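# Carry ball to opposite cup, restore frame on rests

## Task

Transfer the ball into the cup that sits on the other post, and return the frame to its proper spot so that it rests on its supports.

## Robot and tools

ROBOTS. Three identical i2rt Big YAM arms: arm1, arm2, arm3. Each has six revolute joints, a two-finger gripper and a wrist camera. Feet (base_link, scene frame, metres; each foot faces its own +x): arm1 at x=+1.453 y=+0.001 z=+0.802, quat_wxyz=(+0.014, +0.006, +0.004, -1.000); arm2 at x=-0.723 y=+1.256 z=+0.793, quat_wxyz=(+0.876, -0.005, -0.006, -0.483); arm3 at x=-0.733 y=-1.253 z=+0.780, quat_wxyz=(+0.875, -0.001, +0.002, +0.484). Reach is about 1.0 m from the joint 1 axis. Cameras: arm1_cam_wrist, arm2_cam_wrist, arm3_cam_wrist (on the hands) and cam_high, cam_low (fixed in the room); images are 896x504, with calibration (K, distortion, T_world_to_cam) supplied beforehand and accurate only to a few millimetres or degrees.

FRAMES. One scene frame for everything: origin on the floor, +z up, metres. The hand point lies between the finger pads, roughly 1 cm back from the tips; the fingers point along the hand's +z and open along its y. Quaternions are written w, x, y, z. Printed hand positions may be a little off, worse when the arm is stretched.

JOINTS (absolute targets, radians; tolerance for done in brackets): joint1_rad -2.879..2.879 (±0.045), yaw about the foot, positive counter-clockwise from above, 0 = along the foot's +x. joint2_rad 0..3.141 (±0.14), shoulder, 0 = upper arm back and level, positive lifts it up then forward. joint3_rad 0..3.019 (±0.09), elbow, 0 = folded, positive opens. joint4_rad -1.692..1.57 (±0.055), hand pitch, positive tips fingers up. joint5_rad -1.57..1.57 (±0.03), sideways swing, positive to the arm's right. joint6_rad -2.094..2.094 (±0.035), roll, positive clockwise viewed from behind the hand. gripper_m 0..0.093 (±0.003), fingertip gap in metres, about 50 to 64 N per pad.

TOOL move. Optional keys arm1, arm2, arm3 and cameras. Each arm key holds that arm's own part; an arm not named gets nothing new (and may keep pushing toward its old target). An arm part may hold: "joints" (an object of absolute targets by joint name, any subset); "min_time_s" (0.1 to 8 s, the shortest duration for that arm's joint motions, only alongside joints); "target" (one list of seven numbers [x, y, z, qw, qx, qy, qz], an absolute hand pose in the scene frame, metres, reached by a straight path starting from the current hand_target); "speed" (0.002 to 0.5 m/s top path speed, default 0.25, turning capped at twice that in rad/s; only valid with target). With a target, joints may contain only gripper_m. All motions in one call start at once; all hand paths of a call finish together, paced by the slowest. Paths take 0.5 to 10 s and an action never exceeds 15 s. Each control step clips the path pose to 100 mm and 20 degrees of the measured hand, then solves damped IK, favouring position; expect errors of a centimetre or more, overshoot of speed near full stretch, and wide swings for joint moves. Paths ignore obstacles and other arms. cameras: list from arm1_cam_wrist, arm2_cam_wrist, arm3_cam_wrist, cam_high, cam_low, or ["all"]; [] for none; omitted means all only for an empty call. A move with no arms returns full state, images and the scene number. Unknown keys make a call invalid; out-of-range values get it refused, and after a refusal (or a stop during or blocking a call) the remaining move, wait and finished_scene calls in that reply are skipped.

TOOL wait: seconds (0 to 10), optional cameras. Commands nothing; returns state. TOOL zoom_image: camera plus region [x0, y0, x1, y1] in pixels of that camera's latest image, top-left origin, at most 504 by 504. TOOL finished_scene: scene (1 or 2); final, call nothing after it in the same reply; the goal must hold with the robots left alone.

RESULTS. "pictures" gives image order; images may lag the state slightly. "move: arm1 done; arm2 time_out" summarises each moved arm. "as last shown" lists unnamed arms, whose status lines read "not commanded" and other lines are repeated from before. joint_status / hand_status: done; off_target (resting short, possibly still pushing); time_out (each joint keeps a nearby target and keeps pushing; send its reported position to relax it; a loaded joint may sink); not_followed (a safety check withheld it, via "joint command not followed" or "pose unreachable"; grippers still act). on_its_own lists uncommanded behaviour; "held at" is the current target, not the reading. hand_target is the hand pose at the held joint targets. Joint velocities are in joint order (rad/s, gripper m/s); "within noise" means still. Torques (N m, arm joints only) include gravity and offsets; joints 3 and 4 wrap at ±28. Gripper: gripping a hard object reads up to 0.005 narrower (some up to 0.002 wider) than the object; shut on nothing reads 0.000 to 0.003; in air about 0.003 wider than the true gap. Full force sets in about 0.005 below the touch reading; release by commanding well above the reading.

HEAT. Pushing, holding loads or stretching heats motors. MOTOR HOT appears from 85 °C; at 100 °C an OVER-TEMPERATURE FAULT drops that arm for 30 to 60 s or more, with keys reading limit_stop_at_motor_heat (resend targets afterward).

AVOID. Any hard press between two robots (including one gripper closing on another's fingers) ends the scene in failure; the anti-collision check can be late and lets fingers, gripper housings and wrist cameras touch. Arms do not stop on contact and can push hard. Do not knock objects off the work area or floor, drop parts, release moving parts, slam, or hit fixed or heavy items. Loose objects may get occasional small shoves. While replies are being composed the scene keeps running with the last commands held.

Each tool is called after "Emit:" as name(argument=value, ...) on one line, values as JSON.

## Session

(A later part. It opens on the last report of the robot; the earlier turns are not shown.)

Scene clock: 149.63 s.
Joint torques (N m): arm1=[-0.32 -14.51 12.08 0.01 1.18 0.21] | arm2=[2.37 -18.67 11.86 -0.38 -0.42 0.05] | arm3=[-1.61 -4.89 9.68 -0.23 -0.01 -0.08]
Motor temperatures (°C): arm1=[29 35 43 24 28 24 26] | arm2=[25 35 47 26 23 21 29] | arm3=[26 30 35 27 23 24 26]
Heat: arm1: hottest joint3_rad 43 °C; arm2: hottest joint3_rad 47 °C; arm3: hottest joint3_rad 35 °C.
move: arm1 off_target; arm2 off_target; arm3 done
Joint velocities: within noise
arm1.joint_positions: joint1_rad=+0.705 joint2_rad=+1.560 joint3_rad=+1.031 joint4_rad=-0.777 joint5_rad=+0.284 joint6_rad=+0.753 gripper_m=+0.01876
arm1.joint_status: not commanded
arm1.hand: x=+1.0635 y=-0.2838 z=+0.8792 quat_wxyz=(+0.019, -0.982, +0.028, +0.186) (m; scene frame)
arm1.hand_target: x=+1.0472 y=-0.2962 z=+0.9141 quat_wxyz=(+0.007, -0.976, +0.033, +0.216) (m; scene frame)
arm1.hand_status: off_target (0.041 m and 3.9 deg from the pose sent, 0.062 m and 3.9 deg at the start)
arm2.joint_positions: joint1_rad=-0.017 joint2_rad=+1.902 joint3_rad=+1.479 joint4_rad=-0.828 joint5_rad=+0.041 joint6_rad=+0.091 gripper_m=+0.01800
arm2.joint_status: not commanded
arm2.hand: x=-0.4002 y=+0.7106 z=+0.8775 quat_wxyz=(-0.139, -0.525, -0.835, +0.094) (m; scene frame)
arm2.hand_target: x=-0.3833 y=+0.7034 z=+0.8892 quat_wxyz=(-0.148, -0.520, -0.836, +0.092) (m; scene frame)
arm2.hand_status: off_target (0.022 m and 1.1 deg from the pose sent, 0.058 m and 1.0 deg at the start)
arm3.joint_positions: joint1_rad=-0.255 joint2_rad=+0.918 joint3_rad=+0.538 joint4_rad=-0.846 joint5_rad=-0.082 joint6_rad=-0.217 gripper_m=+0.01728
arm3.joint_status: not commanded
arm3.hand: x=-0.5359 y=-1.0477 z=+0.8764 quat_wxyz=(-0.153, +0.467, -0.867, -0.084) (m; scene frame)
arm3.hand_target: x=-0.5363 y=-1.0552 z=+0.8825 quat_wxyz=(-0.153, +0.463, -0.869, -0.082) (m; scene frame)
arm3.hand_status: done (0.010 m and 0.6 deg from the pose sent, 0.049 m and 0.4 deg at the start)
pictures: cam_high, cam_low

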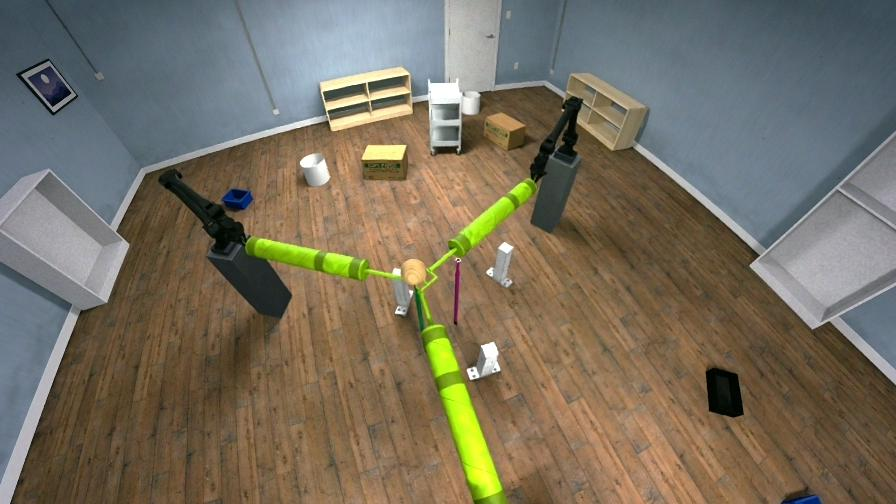

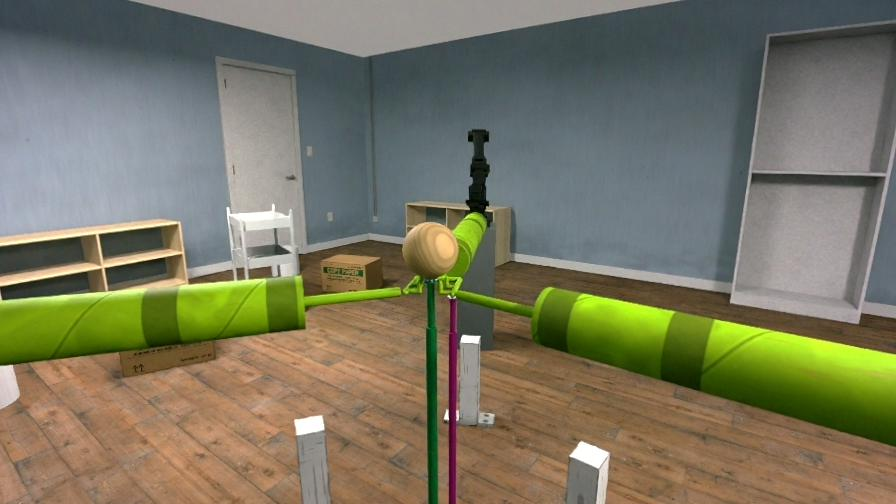

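Emit:
move(arm1={"target":[1.0472,-0.3045,0.914,0.0072,-0.9758,0.0324,0.2163],"speed":0.06}, arm2={"target":[-0.3833,0.695,0.889,0.1474,0.5204,0.8361,-0.0917],"speed":0.06}, arm3={"target":[-0.5363,-1.0635,0.8825,0.1532,-0.4631,0.8691,0.0816],"speed":0.06}, cameras=["cam_high","cam_low"])

Emit:
zoom_image(camera="cam_low", region=[390, 220, 490, 310])

Emit:
zoom_image(camera="cam_high", region=[375, 230, 465, 310])

Scene clock: 223.60 s.
Joint torques (N m): arm1=[-0.09 -14.1 12.16 0.06 1.18 0.23] | arm2=[2.37 -18.84 11.88 -0.39 -0.4 0.04] | arm3=[-1.61 -4.66 9.59 -0.25 -0.03 -0.07]
Motor temperatures (°C): arm1=[29 35 49 24 30 24 27] | arm2=[25 35 54 26 23 21 30] | arm3=[26 28 39 27 23 24 27]
Heat: arm1: hottest joint3_rad 49 °C; arm2: hottest joint3_rad 54 °C; arm3: hottest joint3_rad 39 °C.
move: arm1 off_target; arm2 off_target; arm3 done
Joint velocities: within noise
arm1.joint_positions: joint1_rad=+0.717 joint2_rad=+1.563 joint3_rad=+1.043 joint4_rad=-0.785 joint5_rad=+0.289 joint6_rad=+0.765 gripper_m=+0.01876
arm1.joint_status: not commanded
arm1.hand: x=+1.0642 y=-0.2901 z=+0.8823 quat_wxyz=(+0.018, -0.982, +0.028, +0.188) (m; scene frame)
arm1.hand_target: x=+1.0486 y=-0.3036 z=+0.9142 quat_wxyz=(+0.007, -0.976, +0.032, +0.216) (m; scene frame)
arm1.hand_status: off_target (0.039 m and 3.6 deg from the pose sent, 0.044 m and 3.9 deg at the start)
arm2.joint_positions: joint1_rad=-0.024 joint2_rad=+1.916 joint3_rad=+1.502 joint4_rad=-0.836 joint5_rad=+0.038 joint6_rad=+0.085 gripper_m=+0.01800
arm2.joint_status: not commanded
arm2.hand: x=-0.4005 y=+0.7032 z=+0.8777 quat_wxyz=(-0.139, -0.525, -0.835, +0.094) (m; scene frame)
arm2.hand_target: x=-0.3838 y=+0.6958 z=+0.8892 quat_wxyz=(-0.148, -0.520, -0.836, +0.092) (m; scene frame)
arm2.hand_status: off_target (0.022 m and 1.1 deg from the pose sent, 0.026 m and 1.1 deg at the start)
arm3.joint_positions: joint1_rad=-0.282 joint2_rad=+0.899 joint3_rad=+0.530 joint4_rad=-0.855 joint5_rad=-0.091 joint6_rad=-0.243 gripper_m=+0.01728
arm3.joint_status: not commanded
arm3.hand: x=-0.5348 y=-1.0551 z=+0.8772 quat_wxyz=(-0.154, +0.467, -0.867, -0.084) (m; scene frame)
arm3.hand_target: x=-0.5362 y=-1.0630 z=+0.8821 quat_wxyz=(-0.153, +0.463, -0.869, -0.082) (m; scene frame)
arm3.hand_status: done (0.010 m and 0.6 deg from the pose sent, 0.017 m and 0.6 deg at the start)
pictures: cam_high, cam_low

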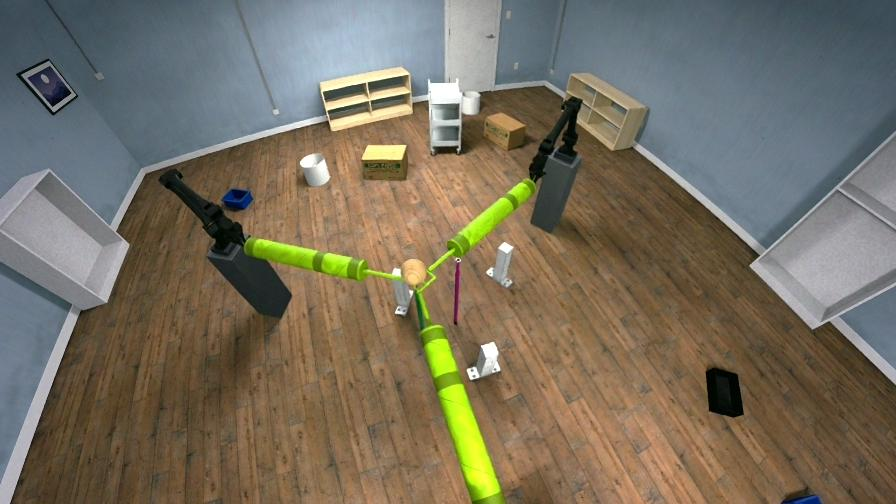

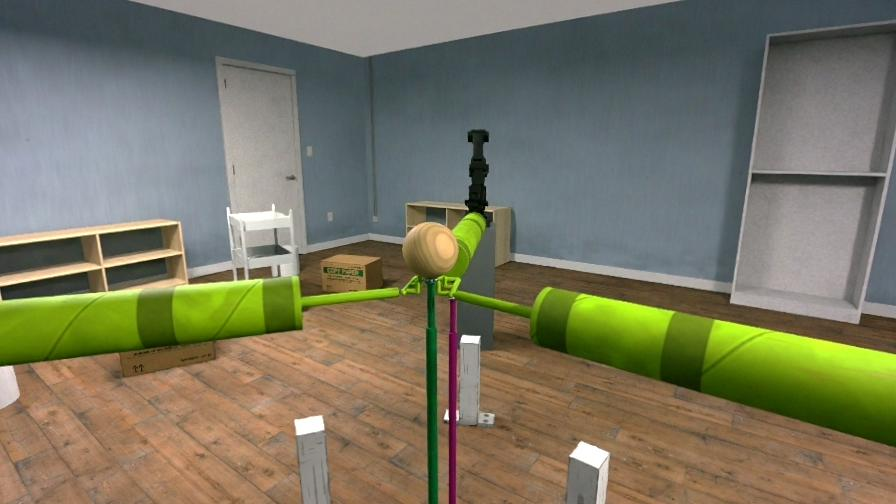

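Scaled by 5.040 from the camera's 896x504 image, which has a finer 1280x720 frame.

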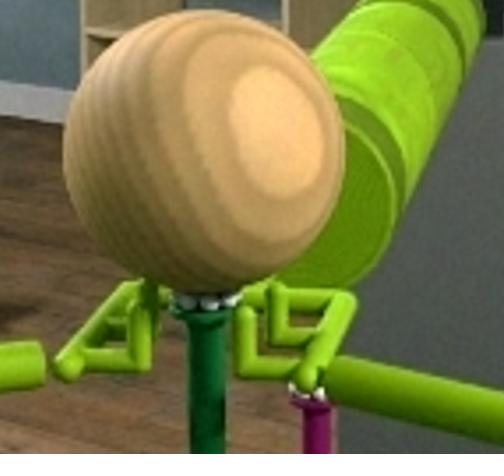

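Scaled by 5.600 from the camera's 896x504 image, which has a finer 1280x720 frame.

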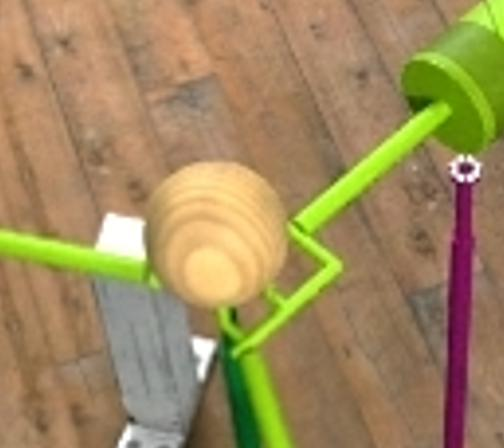

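Emit:
move(arm1={"target":[1.0495,-0.3065,1.000,0.0072,-0.9758,0.0324,0.2163],"speed":0.05}, arm2={"target":[-0.3825,0.693,0.980,0.1474,0.5204,0.8361,-0.0917],"speed":0.05}, arm3={"target":[-0.5352,-1.066,0.972,0.1532,-0.4631,0.8691,0.0816],"speed":0.05}, cameras=["cam_high","cam_low"])

Emit:
zoom_image(camera="cam_low", region=[380, 180, 480, 300])

Emit:
zoom_image(camera="cam_high", region=[375, 210, 475, 310])

Scene clock: 233.67 s.
Joint torques (N m): arm1=[-0.32 -16.97 13.11 -0.62 1.23 0.2] | arm2=[3.31 -23.88 12.75 -0.62 -0.51 0.09] | arm3=[-1.79 -4.78 14.5 -1.16 -0.07 -0.05]
Motor temperatures (°C): arm1=[29 34 47 24 30 24 27] | arm2=[25 36 55 26 23 21 30] | arm3=[26 28 40 27 23 24 27]
Heat: arm1: hottest joint3_rad 47 °C; arm2: hottest joint3_rad 55 °C; arm3: hottest joint3_rad 40 °C.
move: arm1 off_target; arm2 off_target; arm3 off_target
Joint velocities: within noise
arm1.joint_positions: joint1_rad=+0.726 joint2_rad=+1.519 joint3_rad=+1.186 joint4_rad=-0.999 joint5_rad=+0.290 joint6_rad=+0.776 gripper_m=+0.01876
arm1.joint_status: not commanded
arm1.hand: x=+1.0612 y=-0.2983 z=+0.9480 quat_wxyz=(+0.026, -0.983, +0.027, +0.179) (m; scene frame)
arm1.hand_target: x=+1.0511 y=-0.3050 z=+0.9990 quat_wxyz=(+0.007, -0.976, +0.033, +0.216) (m; scene frame)
arm1.hand_status: off_target (0.054 m and 4.9 deg from the pose sent, 0.120 m and 3.6 deg at the start)
arm2.joint_positions: joint1_rad=-0.036 joint2_rad=+1.916 joint3_rad=+1.650 joint4_rad=-1.048 joint5_rad=+0.039 joint6_rad=+0.079 gripper_m=+0.01800
arm2.joint_status: not commanded
arm2.hand: x=-0.4057 y=+0.6969 z=+0.9266 quat_wxyz=(-0.110, -0.529, -0.837, +0.081) (m; scene frame)
arm2.hand_target: x=-0.3841 y=+0.6953 z=+0.9795 quat_wxyz=(-0.148, -0.520, -0.836, +0.091) (m; scene frame)
arm2.hand_status: off_target (0.058 m and 4.5 deg from the pose sent, 0.104 m and 1.1 deg at the start)
arm3.joint_positions: joint1_rad=-0.292 joint2_rad=+0.835 joint3_rad=+0.679 joint4_rad=-1.107 joint5_rad=-0.093 joint6_rad=-0.256 gripper_m=+0.01728
arm3.joint_status: not commanded
arm3.hand: x=-0.5400 y=-1.0628 z=+0.9400 quat_wxyz=(-0.136, +0.469, -0.869, -0.079) (m; scene frame)
arm3.hand_target: x=-0.5354 y=-1.0655 z=+0.9703 quat_wxyz=(-0.154, +0.463, -0.869, -0.081) (m; scene frame)
arm3.hand_status: off_target (0.033 m and 2.1 deg from the pose sent, 0.096 m and 0.6 deg at the start)
pictures: cam_high, cam_low

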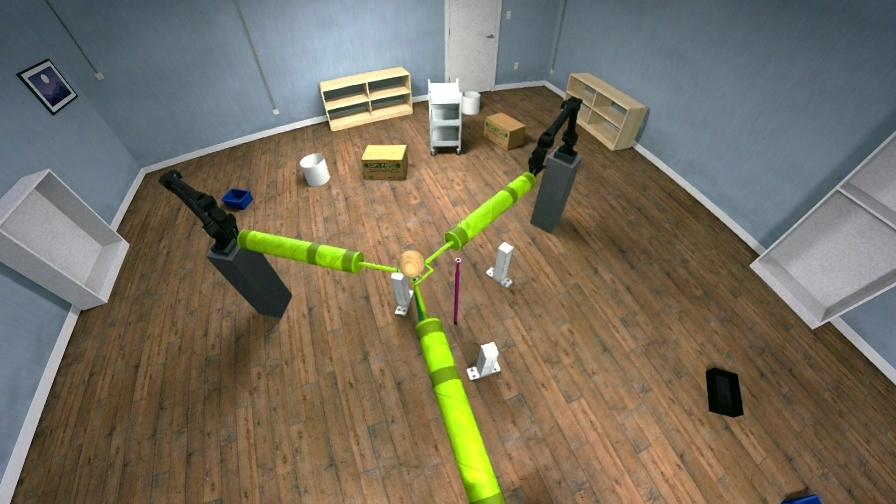

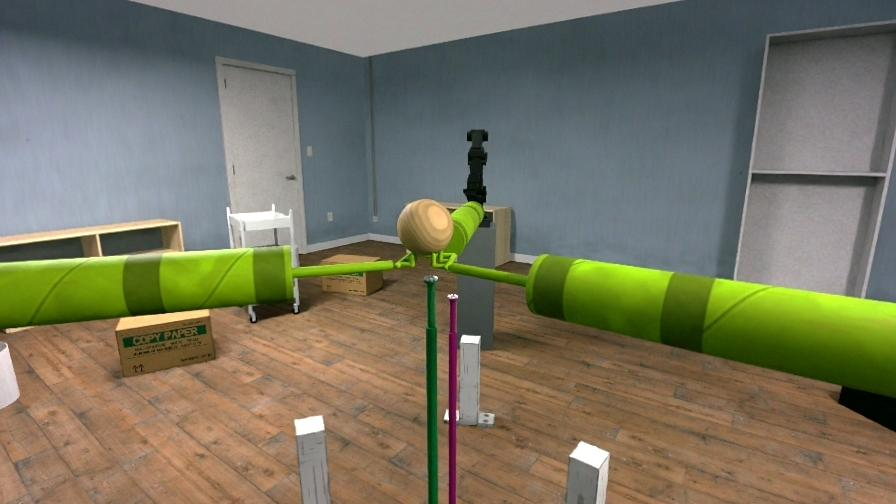

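Scaled by 4.200 from the camera's 896x504 image, which has a finer 1280x720 frame.

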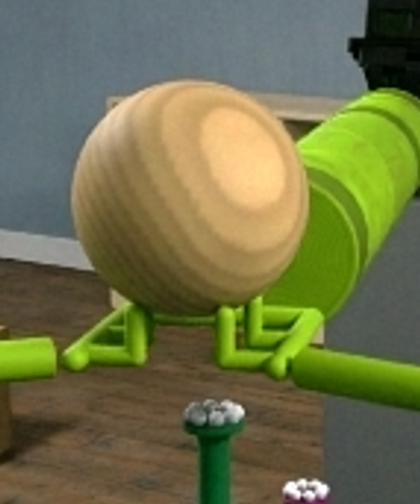

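Scaled by 5.040 from the camera's 896x504 image, which has a finer 1280x720 frame.

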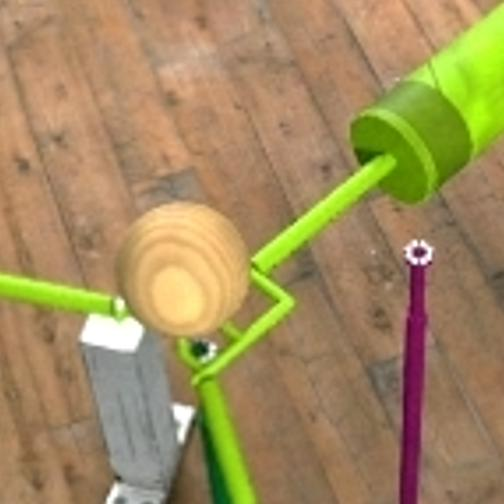

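Emit:
move(arm1={"target":[0.909,-0.0095,0.897,0.0072,-0.9758,0.0324,0.2163],"speed":0.11}, arm2={"target":[-0.518,0.985,0.881,0.1474,0.5204,0.8361,-0.0917],"speed":0.11}, arm3={"target":[-0.672,-0.773,0.882,0.1532,-0.4631,0.8691,0.0816],"speed":0.11}, cameras=["cam_high","cam_low"])

Emit:
zoom_image(camera="cam_low", region=[400, 200, 520, 320])

Emit:
zoom_image(camera="cam_high", region=[415, 210, 515, 310])

Scene clock: 251.97 s.
Joint torques (N m): arm1=[-2.26 -14.86 11.63 0.81 -0.28 0.1] | arm2=[3.55 -10.75 6.74 0.42 -0.34 0.18] | arm3=[1.96 -10.81 11.49 -0.08 0.24 0.3]
Motor temperatures (°C): arm1=[29 35 48 24 30 24 27] | arm2=[25 39 53 26 23 21 30] | arm3=[26 28 43 27 23 24 27]
Heat: arm1: hottest joint3_rad 48 °C; arm2: hottest joint3_rad 53 °C; arm3: hottest joint3_rad 43 °C.
move: arm1 off_target; arm2 off_target; arm3 off_target
Joint velocities: within noise
arm1.joint_positions: joint1_rad=+0.016 joint2_rad=+1.615 joint3_rad=+1.044 joint4_rad=-0.621 joint5_rad=+0.042 joint6_rad=+0.098 gripper_m=+0.01876
arm1.joint_status: not commanded
arm1.hand: x=+0.9329 y=-0.0154 z=+0.8647 quat_wxyz=(+0.012, -0.982, +0.029, +0.184) (m; scene frame)
arm1.hand_target: x=+0.9106 y=-0.0093 z=+0.8976 quat_wxyz=(+0.008, -0.976, +0.032, +0.217) (m; scene frame)
arm1.hand_status: off_target (0.041 m and 3.9 deg from the pose sent, 0.330 m and 4.9 deg at the start)
arm2.joint_positions: joint1_rad=+0.095 joint2_rad=+1.195 joint3_rad=+0.646 joint4_rad=-0.731 joint5_rad=+0.079 joint6_rad=+0.193 gripper_m=+0.01800
arm2.joint_status: not commanded
arm2.hand: x=-0.5254 y=+0.9772 z=+0.8699 quat_wxyz=(-0.128, -0.523, -0.837, +0.092) (m; scene frame)
arm2.hand_target: x=-0.5182 y=+0.9846 z=+0.8804 quat_wxyz=(-0.147, -0.520, -0.836, +0.091) (m; scene frame)
arm2.hand_status: off_target (0.015 m and 2.2 deg from the pose sent, 0.313 m and 4.5 deg at the start)
arm3.joint_positions: joint1_rad=+0.474 joint2_rad=+1.520 joint3_rad=+1.005 joint4_rad=-0.761 joint5_rad=+0.175 joint6_rad=+0.476 gripper_m=+0.01728
arm3.joint_status: not commanded
arm3.hand: x=-0.6621 y=-0.7832 z=+0.8669 quat_wxyz=(-0.151, +0.466, -0.869, -0.073) (m; scene frame)
arm3.hand_target: x=-0.6721 y=-0.7735 z=+0.8818 quat_wxyz=(-0.153, +0.463, -0.869, -0.082) (m; scene frame)
arm3.hand_status: off_target (0.021 m and 1.1 deg from the pose sent, 0.324 m and 2.1 deg at the start)
pictures: cam_high, cam_low

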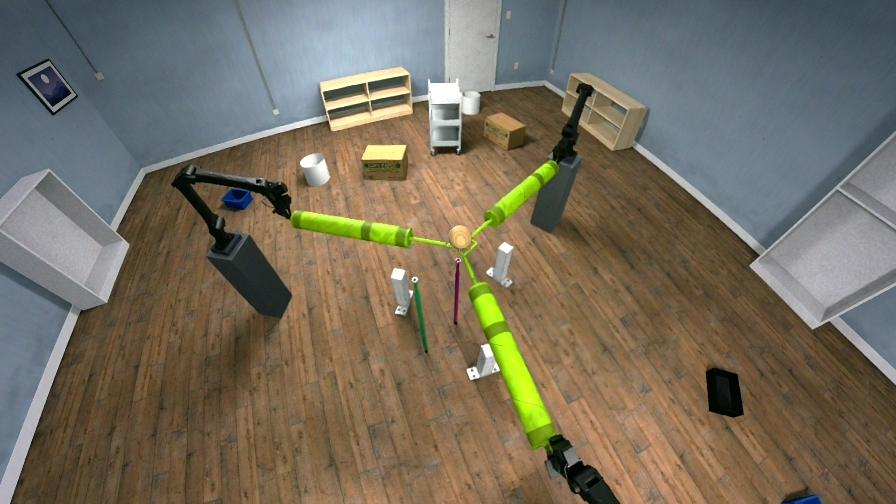

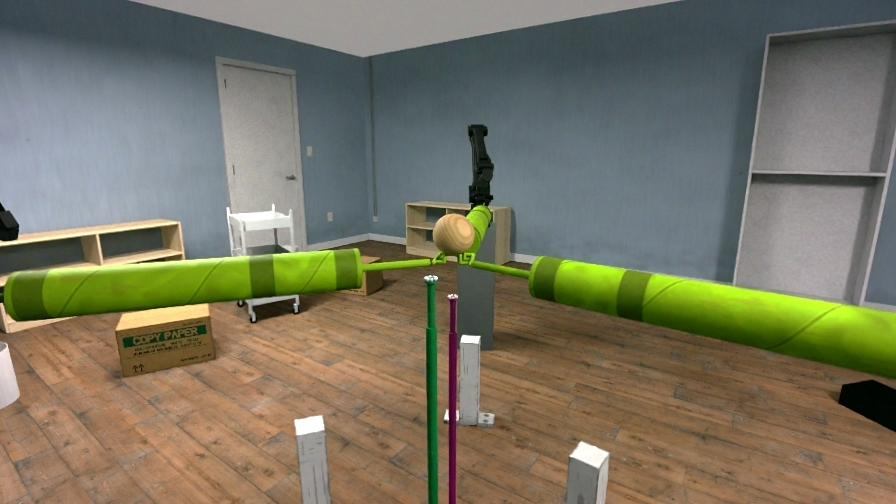

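Scaled by 4.200 from the camera's 896x504 image, which has a finer 1280x720 frame.

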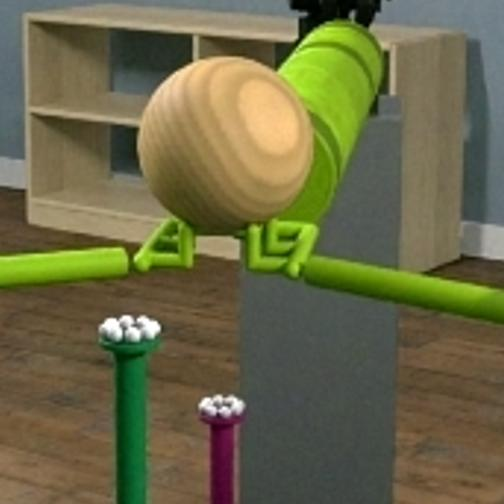

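Scaled by 5.040 from the camera's 896x504 image, which has a finer 1280x720 frame.

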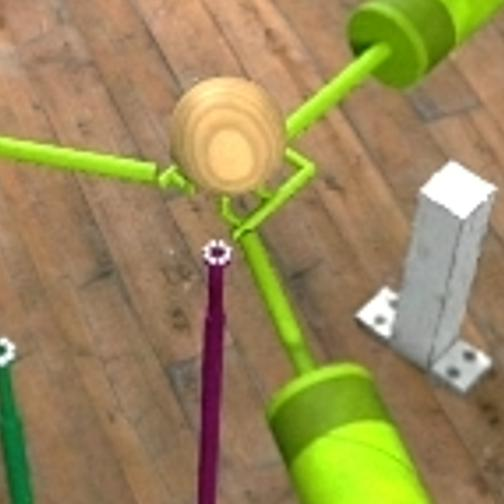

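Emit:
move(arm1={"target":[0.9106,-0.0163,0.793,0.0072,-0.9758,0.0324,0.2163],"speed":0.09}, arm2={"target":[-0.5182,0.9776,0.777,0.1474,0.5204,0.8361,-0.0917],"speed":0.09}, arm3={"target":[-0.6721,-0.7805,0.777,0.1532,-0.4631,0.8691,0.0816],"speed":0.09}, cameras=["cam_high","cam_low"])

Emit:
zoom_image(camera="cam_low", region=[400, 220, 500, 330])

Emit:
zoom_image(camera="cam_high", region=[415, 220, 505, 310])

Scene clock: 272.33 s.
Joint torques (N m): arm1=[-0.85 -16.97 7.1 1.89 -0.06 0.24] | arm2=[2.14 -8.59 5.41 1.33 -0.47 0.05] | arm3=[0.62 -11.63 7.12 0.85 0.22 0.17]
Motor temperatures (°C): arm1=[28 34 45 24 29 24 27] | arm2=[25 37 47 26 23 21 30] | arm3=[26 29 42 27 23 25 28]
Heat: arm1: hottest joint3_rad 45 °C; arm2: hottest joint3_rad 47 °C; arm3: hottest joint3_rad 42 °C.
move: arm1 off_target; arm2 done; arm3 done
Joint velocities: within noise
arm1.joint_positions: joint1_rad=+0.015 joint2_rad=+1.796 joint3_rad=+0.979 joint4_rad=-0.370 joint5_rad=+0.042 joint6_rad=+0.098 gripper_m=+0.01876
arm1.joint_status: not commanded
arm1.hand: x=+0.9262 y=-0.0145 z=+0.7718 quat_wxyz=(+0.012, -0.982, +0.030, +0.186) (m; scene frame)
arm1.hand_target: x=+0.9112 y=-0.0162 z=+0.7931 quat_wxyz=(+0.007, -0.976, +0.032, +0.216) (m; scene frame)
arm1.hand_status: off_target (0.026 m and 3.6 deg from the pose sent, 0.075 m and 3.9 deg at the start)
arm2.joint_positions: joint1_rad=+0.096 joint2_rad=+1.421 joint3_rad=+0.508 joint4_rad=-0.358 joint5_rad=+0.078 joint6_rad=+0.195 gripper_m=+0.01800
arm2.joint_status: not commanded
arm2.hand: x=-0.5267 y=+0.9793 z=+0.7748 quat_wxyz=(-0.132, -0.524, -0.836, +0.093) (m; scene frame)
arm2.hand_target: x=-0.5183 y=+0.9777 z=+0.7772 quat_wxyz=(-0.147, -0.520, -0.836, +0.092) (m; scene frame)
arm2.hand_status: done (0.009 m and 1.8 deg from the pose sent, 0.093 m and 2.2 deg at the start)
arm3.joint_positions: joint1_rad=+0.488 joint2_rad=+1.680 joint3_rad=+0.903 joint4_rad=-0.485 joint5_rad=+0.176 joint6_rad=+0.487 gripper_m=+0.01728
arm3.joint_status: not commanded
arm3.hand: x=-0.6684 y=-0.7794 z=+0.7755 quat_wxyz=(-0.154, +0.466, -0.868, -0.080) (m; scene frame)
arm3.hand_target: x=-0.6720 y=-0.7805 z=+0.7770 quat_wxyz=(-0.153, +0.463, -0.869, -0.082) (m; scene frame)
arm3.hand_status: done (0.004 m and 0.4 deg from the pose sent, 0.091 m and 1.1 deg at the start)
pictures: cam_high, cam_low

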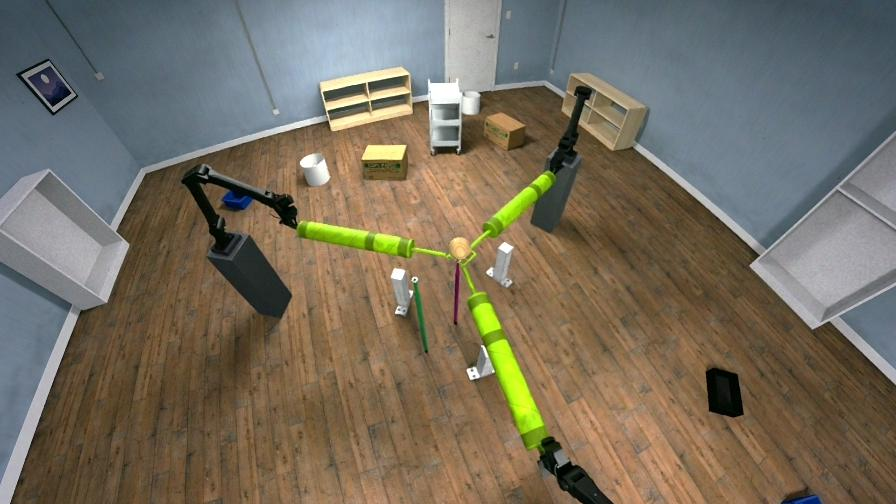

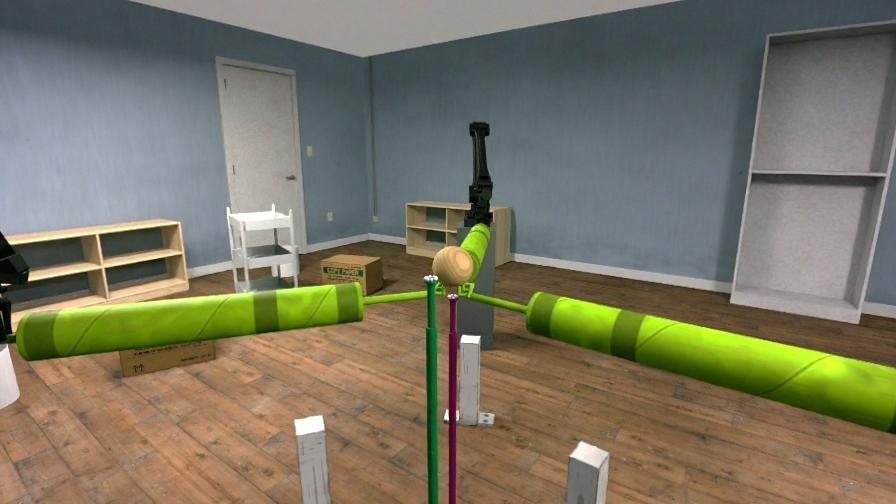

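Scaled by 4.582 from the camera's 896x504 image, which has a finer 1280x720 frame.

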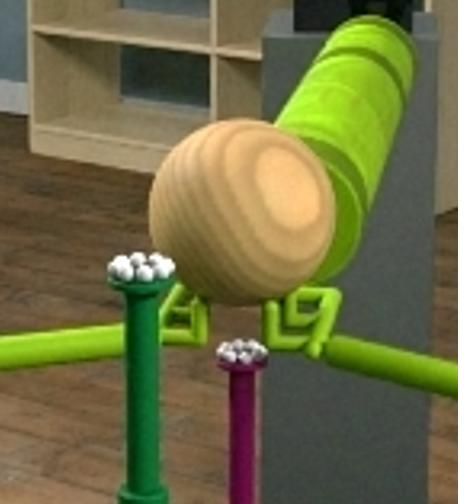

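Scaled by 5.600 from the camera's 896x504 image, which has a finer 1280x720 frame.

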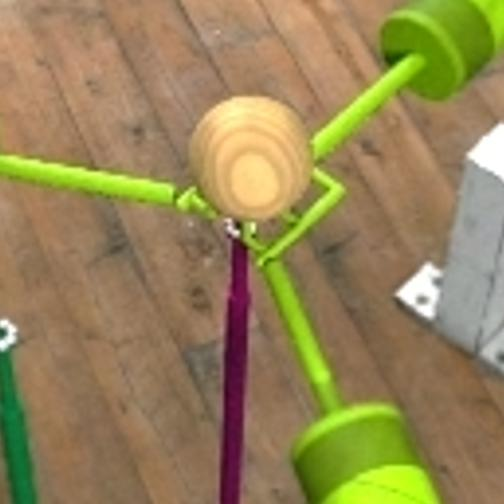

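Emit:
move(arm1={"target":[0.9165,-0.0355,0.793,0.0072,-0.9758,0.0324,0.2163],"speed":0.06}, arm2={"target":[-0.5090,0.9600,0.778,0.1474,0.5204,0.8361,-0.0917],"speed":0.06}, arm3={"target":[-0.6645,-0.7980,0.777,0.1532,-0.4631,0.8691,0.0816],"speed":0.06}, cameras=["cam_high","cam_low"])

Emit:
zoom_image(camera="cam_low", region=[400, 220, 500, 330])

Emit:
zoom_image(camera="cam_high", region=[415, 220, 505, 310])

Scene clock: 293.57 s.
Joint torques (N m): arm1=[0.03 -17.49 6.8 1.69 -0.04 0.32] | arm2=[1.55 -8.41 7.31 0.57 -0.58 -0.06] | arm3=[-0.5 -13.86 5.86 0.36 0.18 -0.01]
Motor temperatures (°C): arm1=[28 33 43 24 28 24 27] | arm2=[25 35 43 26 23 21 30] | arm3=[26 29 40 27 23 24 28]
Heat: arm1: hottest joint3_rad 43 °C; arm2: hottest joint3_rad 43 °C; arm3: hottest joint3_rad 40 °C.
move: arm1 off_target; arm2 off_target; arm3 off_target
Joint velocities: within noise
arm1.joint_positions: joint1_rad=+0.048 joint2_rad=+1.796 joint3_rad=+0.969 joint4_rad=-0.362 joint5_rad=+0.059 joint6_rad=+0.127 gripper_m=+0.01876
arm1.joint_status: not commanded
arm1.hand: x=+0.9304 y=-0.0285 z=+0.7688 quat_wxyz=(+0.014, -0.982, +0.030, +0.186) (m; scene frame)
arm1.hand_target: x=+0.9170 y=-0.0355 z=+0.7929 quat_wxyz=(+0.007, -0.976, +0.032, +0.216) (m; scene frame)
arm1.hand_status: off_target (0.029 m and 3.6 deg from the pose sent, 0.031 m and 3.5 deg at the start)
arm2.joint_positions: joint1_rad=+0.091 joint2_rad=+1.456 joint3_rad=+0.531 joint4_rad=-0.341 joint5_rad=+0.077 joint6_rad=+0.194 gripper_m=+0.01800
arm2.joint_status: not commanded
arm2.hand: x=-0.5215 y=+0.9695 z=+0.7718 quat_wxyz=(-0.134, -0.525, -0.835, +0.094) (m; scene frame)
arm2.hand_target: x=-0.5093 y=+0.9604 z=+0.7783 quat_wxyz=(-0.147, -0.520, -0.836, +0.092) (m; scene frame)
arm2.hand_status: off_target (0.017 m and 1.6 deg from the pose sent, 0.026 m and 1.8 deg at the start)
arm3.joint_positions: joint1_rad=+0.479 joint2_rad=+1.680 joint3_rad=+0.866 joint4_rad=-0.453 joint5_rad=+0.171 joint6_rad=+0.482 gripper_m=+0.01728
arm3.joint_status: not commanded
arm3.hand: x=-0.6662 y=-0.7911 z=+0.7651 quat_wxyz=(-0.151, +0.465, -0.869, -0.078) (m; scene frame)
arm3.hand_target: x=-0.6646 y=-0.7977 z=+0.7763 quat_wxyz=(-0.153, +0.463, -0.869, -0.082) (m; scene frame)
arm3.hand_status: off_target (0.014 m and 0.5 deg from the pose sent, 0.019 m and 0.4 deg at the start)
pictures: cam_high, cam_low

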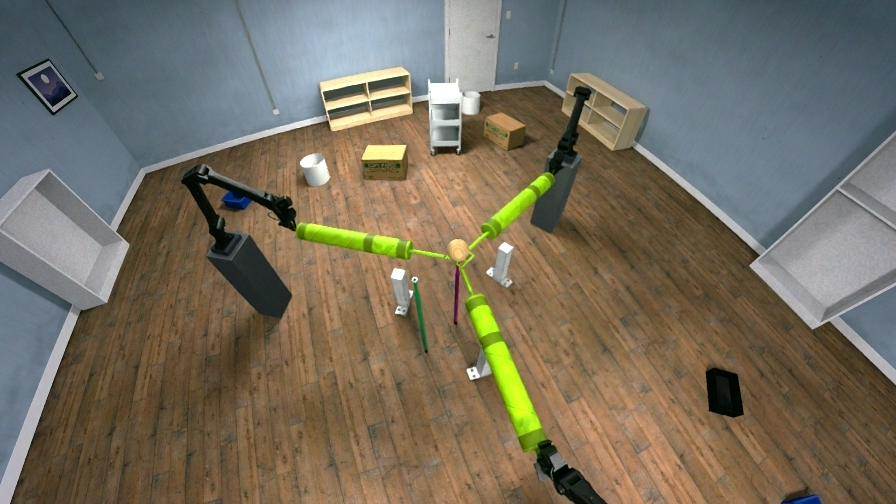

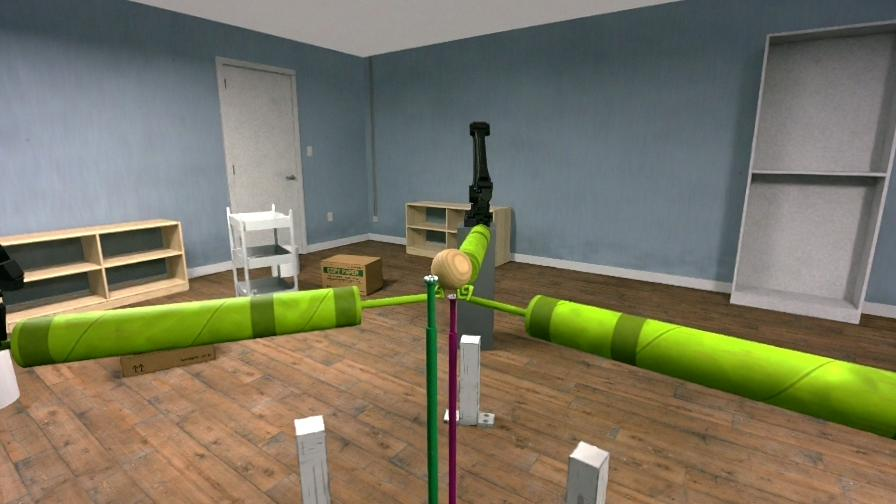

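Scaled by 4.582 from the camera's 896x504 image, which has a finer 1280x720 frame.

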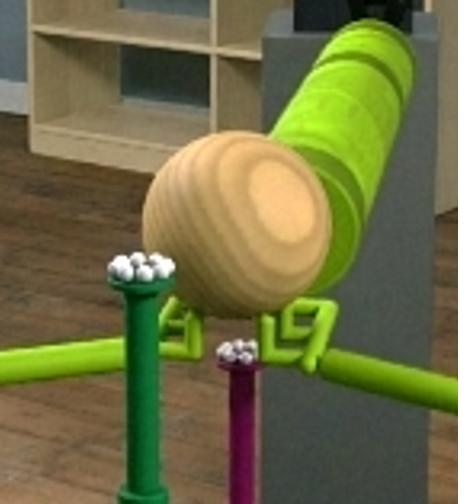

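Scaled by 5.600 from the camera's 896x504 image, which has a finer 1280x720 frame.

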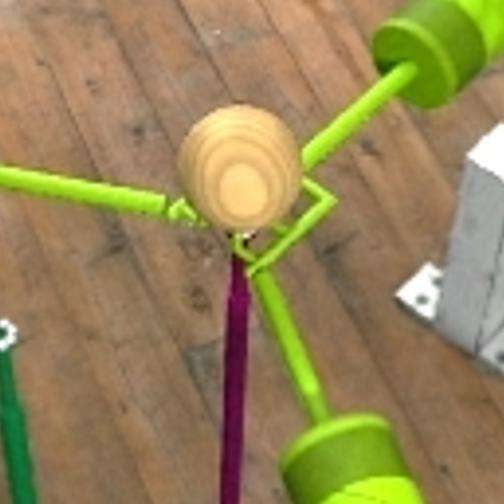

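Emit:
move(arm1={"target":[0.9165,-0.0355,0.717,0.0072,-0.9758,0.0324,0.2163],"speed":0.06}, arm2={"target":[-0.5090,0.9605,0.700,0.1474,0.5204,0.8361,-0.0917],"speed":0.06}, arm3={"target":[-0.6645,-0.7975,0.699,0.1532,-0.4631,0.8691,0.0816],"speed":0.06}, cameras=["cam_high","cam_low"])

Emit:
zoom_image(camera="cam_low", region=[400, 220, 500, 330])

Emit:
zoom_image(camera="cam_high", region=[415, 220, 505, 310])

Scene clock: 304.47 s.
Joint torques (N m): arm1=[-0.62 -16.91 5.63 2.13 0 0.27] | arm2=[1.67 -10.58 3.32 1.57 -0.47 -0.04] | arm3=[-0.09 -11.28 5.3 1.2 0.13 0.04]
Motor temperatures (°C): arm1=[28 33 41 24 28 24 27] | arm2=[25 35 43 26 23 21 30] | arm3=[26 29 39 27 23 24 28]
Heat: arm1: hottest joint3_rad 41 °C; arm2: hottest joint3_rad 43 °C; arm3: hottest joint3_rad 39 °C.
move: arm1 off_target; arm2 done; arm3 done
Joint velocities: within noise
arm1.joint_positions: joint1_rad=+0.057 joint2_rad=+1.948 joint3_rad=+0.942 joint4_rad=-0.178 joint5_rad=+0.059 joint6_rad=+0.134 gripper_m=+0.01876
arm1.joint_status: not commanded
arm1.hand: x=+0.9326 y=-0.0326 z=+0.7007 quat_wxyz=(+0.012, -0.982, +0.028, +0.189) (m; scene frame)
arm1.hand_target: x=+0.9170 y=-0.0355 z=+0.7172 quat_wxyz=(+0.007, -0.976, +0.032, +0.216) (m; scene frame)
arm1.hand_status: off_target (0.023 m and 3.3 deg from the pose sent, 0.054 m and 3.6 deg at the start)
arm2.joint_positions: joint1_rad=+0.091 joint2_rad=+1.728 joint3_rad=+0.520 joint4_rad=-0.065 joint5_rad=+0.075 joint6_rad=+0.194 gripper_m=+0.01800
arm2.joint_status: not commanded
arm2.hand: x=-0.5168 y=+0.9635 z=+0.6990 quat_wxyz=(-0.132, -0.526, -0.835, +0.092) (m; scene frame)
arm2.hand_target: x=-0.5090 y=+0.9606 z=+0.7003 quat_wxyz=(-0.147, -0.520, -0.836, +0.092) (m; scene frame)
arm2.hand_status: done (0.008 m and 1.9 deg from the pose sent, 0.073 m and 1.6 deg at the start)
arm3.joint_positions: joint1_rad=+0.474 joint2_rad=+1.825 joint3_rad=+0.818 joint4_rad=-0.249 joint5_rad=+0.172 joint6_rad=+0.478 gripper_m=+0.01728
arm3.joint_status: not commanded
arm3.hand: x=-0.6642 y=-0.7951 z=+0.7012 quat_wxyz=(-0.155, +0.464, -0.868, -0.082) (m; scene frame)
arm3.hand_target: x=-0.6645 y=-0.7975 z=+0.6990 quat_wxyz=(-0.153, +0.463, -0.869, -0.082) (m; scene frame)
arm3.hand_status: done (0.003 m and 0.2 deg from the pose sent, 0.066 m and 0.5 deg at the start)
pictures: cam_high, cam_low

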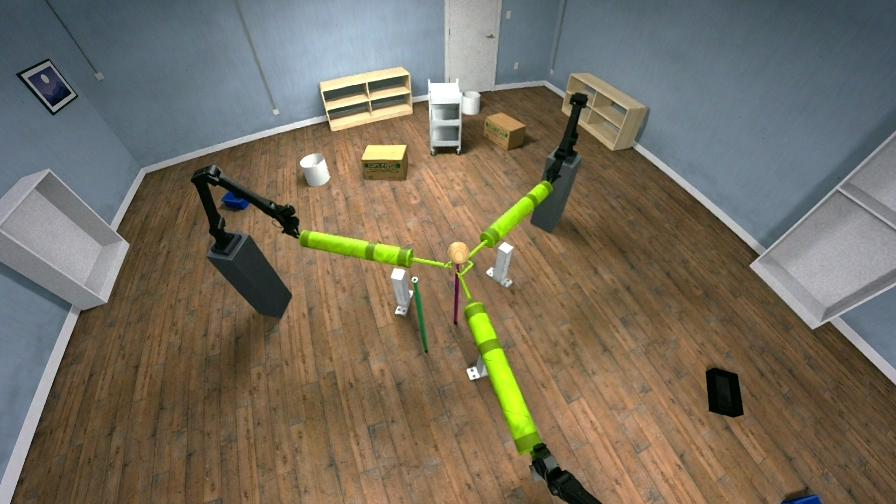

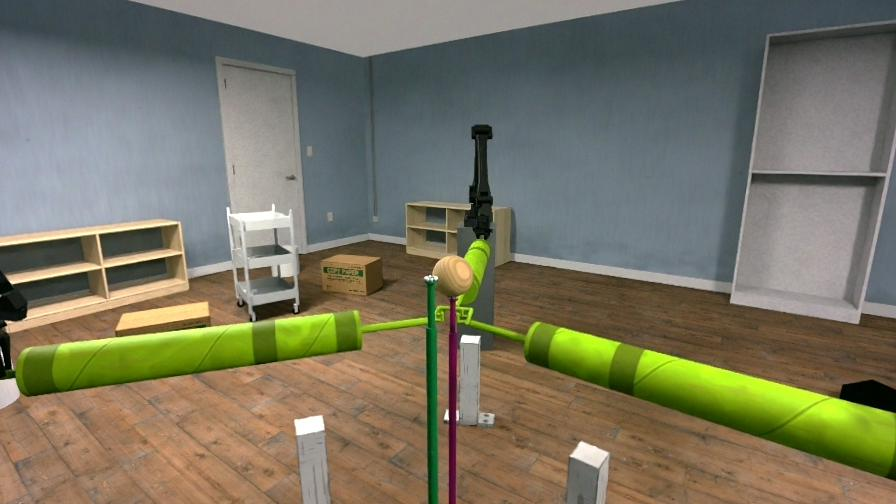

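Scaled by 4.582 from the camera's 896x504 image, which has a finer 1280x720 frame.

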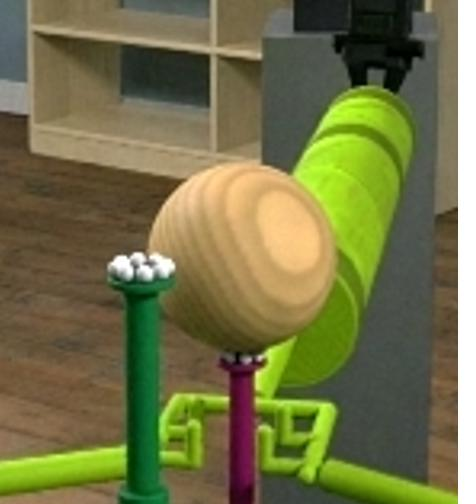

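Scaled by 5.600 from the camera's 896x504 image, which has a finer 1280x720 frame.

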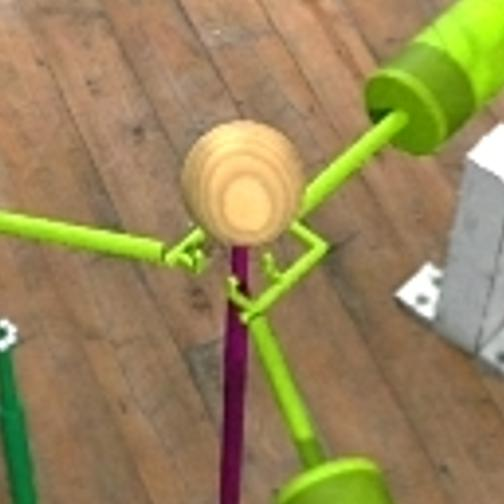

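Emit:
move(arm1={"target":[0.873,0.051,0.518,0.0072,-0.9758,0.0324,0.2163],"speed":0.12}, arm2={"target":[-0.5515,1.0465,0.501,0.1474,0.5204,0.8361,-0.0917],"speed":0.12}, arm3={"target":[-0.7130,-0.7105,0.497,0.1532,-0.4631,0.8691,0.0816],"speed":0.12}, cameras=["cam_high","cam_low"])

Scene clock: 318.37 s.
Joint torques (N m): arm1=[-2.02 -19.6 4.08 1.65 -0.53 0.12] | arm2=[2.49 -10.7 -3.47 1.35 -0.11 0.1] | arm3=[1.67 -15.15 4.72 1.02 0.32 0.24]
Motor temperatures (°C): arm1=[28 35 39 24 28 24 28] | arm2=[25 34 40 26 23 21 30] | arm3=[26 29 38 27 23 24 28]
Heat: arm1: hottest joint3_rad 39 °C; arm2: hottest joint3_rad 40 °C; arm3: hottest joint3_rad 38 °C.
move: arm1 off_target; arm2 done; arm3 off_target
Joint velocities: within noise
arm1.joint_positions: joint1_rad=-0.102 joint2_rad=+2.492 joint3_rad=+1.197 joint4_rad=+0.127 joint5_rad=-0.002 joint6_rad=-0.008 gripper_m=+0.01876
arm1.joint_status: not commanded
arm1.hand: x=+0.8921 y=+0.0450 z=+0.5052 quat_wxyz=(+0.012, -0.980, +0.031, +0.194) (m; scene frame)
arm1.hand_target: x=+0.8734 y=+0.0511 z=+0.5183 quat_wxyz=(+0.008, -0.976, +0.032, +0.216) (m; scene frame)
arm1.hand_status: off_target (0.024 m and 2.6 deg from the pose sent, 0.210 m and 3.3 deg at the start)
arm2.joint_positions: joint1_rad=+0.177 joint2_rad=+2.581 joint3_rad=+0.499 joint4_rad=+0.822 joint5_rad=+0.096 joint6_rad=+0.271 gripper_m=+0.01800
arm2.joint_status: not commanded
arm2.hand: x=-0.5542 y=+1.0431 z=+0.5030 quat_wxyz=(-0.141, -0.522, -0.836, +0.093) (m; scene frame)
arm2.hand_target: x=-0.5516 y=+1.0464 z=+0.5011 quat_wxyz=(-0.147, -0.521, -0.836, +0.092) (m; scene frame)
arm2.hand_status: done (0.005 m and 0.7 deg from the pose sent, 0.217 m and 1.9 deg at the start)
arm3.joint_positions: joint1_rad=+0.566 joint2_rad=+2.449 joint3_rad=+1.173 joint4_rad=-0.016 joint5_rad=+0.201 joint6_rad=+0.568 gripper_m=+0.01728
arm3.joint_status: not commanded
arm3.hand: x=-0.7027 y=-0.7190 z=+0.4971 quat_wxyz=(-0.151, +0.464, -0.870, -0.073) (m; scene frame)
arm3.hand_target: x=-0.7131 y=-0.7109 z=+0.4971 quat_wxyz=(-0.153, +0.463, -0.869, -0.082) (m; scene frame)
arm3.hand_status: off_target (0.013 m and 1.0 deg from the pose sent, 0.226 m and 0.2 deg at the start)
pictures: cam_high, cam_low

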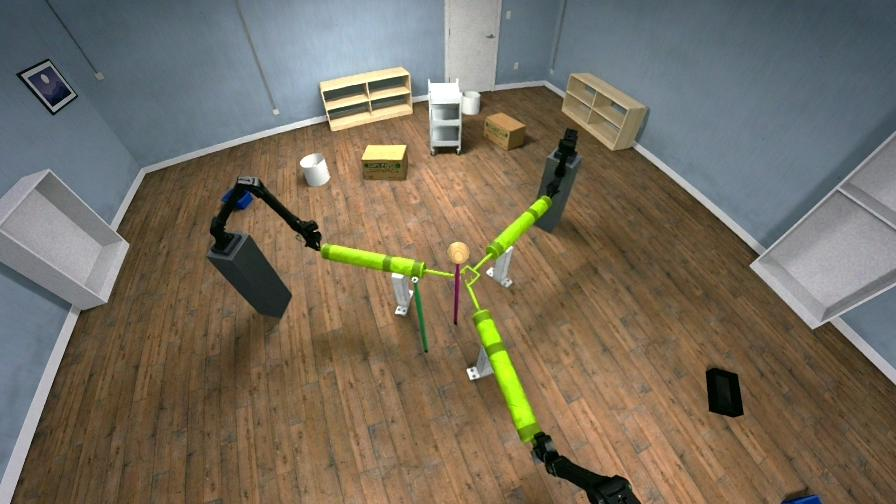

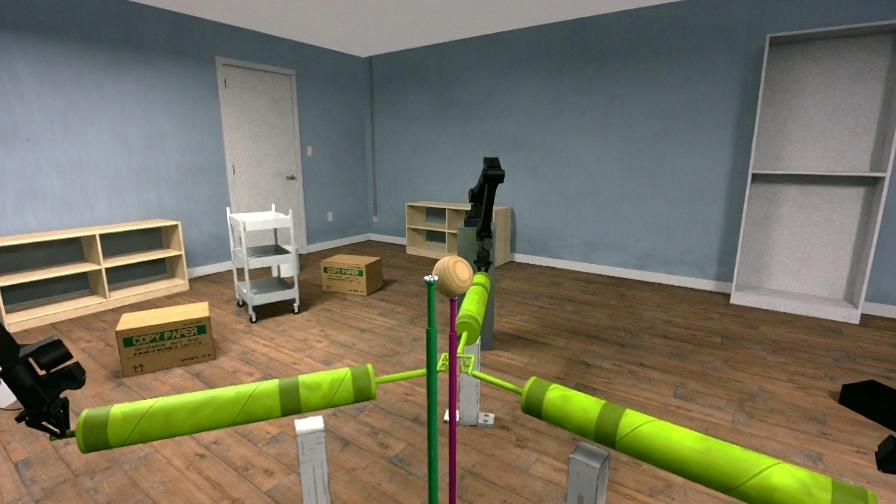

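Emit:
move(arm1={"target":[0.870,0.0505,0.458,0.0072,-0.9758,0.0324,0.2163],"speed":0.06}, arm2={"target":[-0.5545,1.0457,0.442,0.1474,0.5204,0.8361,-0.0917],"speed":0.06}, arm3={"target":[-0.7165,-0.7100,0.440,0.1532,-0.4631,0.8691,0.0816],"speed":0.06}, cameras=["cam_high","cam_low"])

Scene clock: 325.77 s.
Joint torques (N m): arm1=[-1.85 -18.84 4.3 1.88 -0.43 0.14] | arm2=[1.49 -9.99 -3.1 1.26 -0.22 -0.01] | arm3=[1.67 -14.68 4.6 1.32 0.2 0.23]
Motor temperatures (°C): arm1=[28 35 38 24 28 24 28] | arm2=[25 35 39 26 23 21 30] | arm3=[26 30 37 27 23 24 28]
Heat: arm1: hottest joint3_rad 38 °C; arm2: hottest joint3_rad 39 °C; arm3: hottest joint3_rad 37 °C.
move: arm1 off_target; arm2 done; arm3 off_target
Joint velocities: within noise
arm1.joint_positions: joint1_rad=-0.102 joint2_rad=+2.632 joint3_rad=+1.288 joint4_rad=+0.176 joint5_rad=-0.004 joint6_rad=-0.008 gripper_m=+0.01876
arm1.joint_status: not commanded
arm1.hand: x=+0.8891 y=+0.0454 z=+0.4514 quat_wxyz=(+0.011, -0.980, +0.031, +0.195) (m; scene frame)
arm1.hand_target: x=+0.8705 y=+0.0506 z=+0.4585 quat_wxyz=(+0.007, -0.976, +0.032, +0.216) (m; scene frame)
arm1.hand_status: off_target (0.021 m and 2.5 deg from the pose sent, 0.052 m and 2.6 deg at the start)
arm2.joint_positions: joint1_rad=+0.177 joint2_rad=+2.766 joint3_rad=+0.614 joint4_rad=+0.896 joint5_rad=+0.096 joint6_rad=+0.271 gripper_m=+0.01800
arm2.joint_status: not commanded
arm2.hand: x=-0.5546 y=+1.0432 z=+0.4490 quat_wxyz=(-0.144, -0.522, -0.836, +0.093) (m; scene frame)
arm2.hand_target: x=-0.5545 y=+1.0457 z=+0.4422 quat_wxyz=(-0.147, -0.520, -0.836, +0.092) (m; scene frame)
arm2.hand_status: done (0.007 m and 0.5 deg from the pose sent, 0.061 m and 0.7 deg at the start)
arm3.joint_positions: joint1_rad=+0.573 joint2_rad=+2.582 joint3_rad=+1.251 joint4_rad=+0.036 joint5_rad=+0.206 joint6_rad=+0.576 gripper_m=+0.01728
arm3.joint_status: not commanded
arm3.hand: x=-0.7057 y=-0.7177 z=+0.4454 quat_wxyz=(-0.152, +0.464, -0.870, -0.072) (m; scene frame)
arm3.hand_target: x=-0.7165 y=-0.7103 z=+0.4404 quat_wxyz=(-0.153, +0.463, -0.869, -0.082) (m; scene frame)
arm3.hand_status: off_target (0.014 m and 1.1 deg from the pose sent, 0.060 m and 1.0 deg at the start)
pictures: cam_high, cam_low

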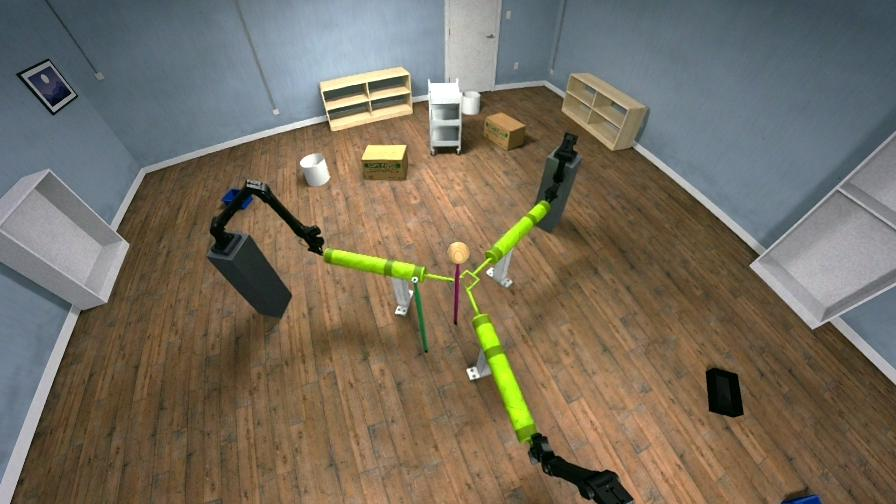

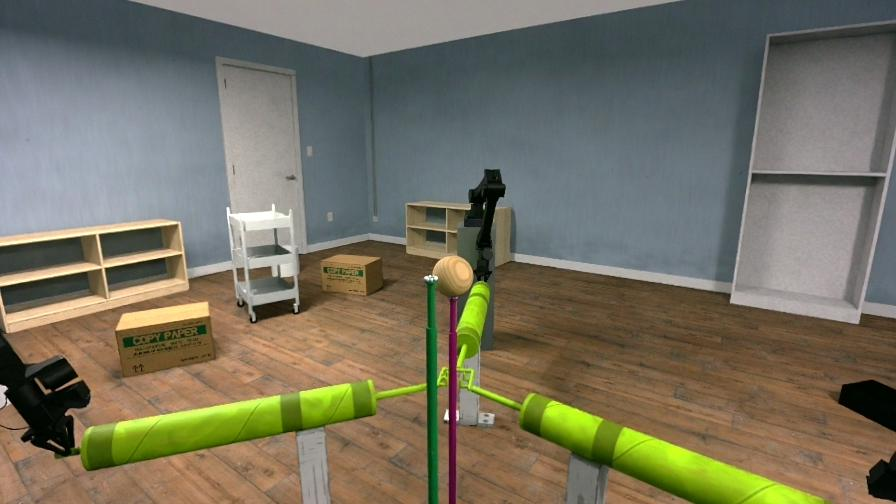

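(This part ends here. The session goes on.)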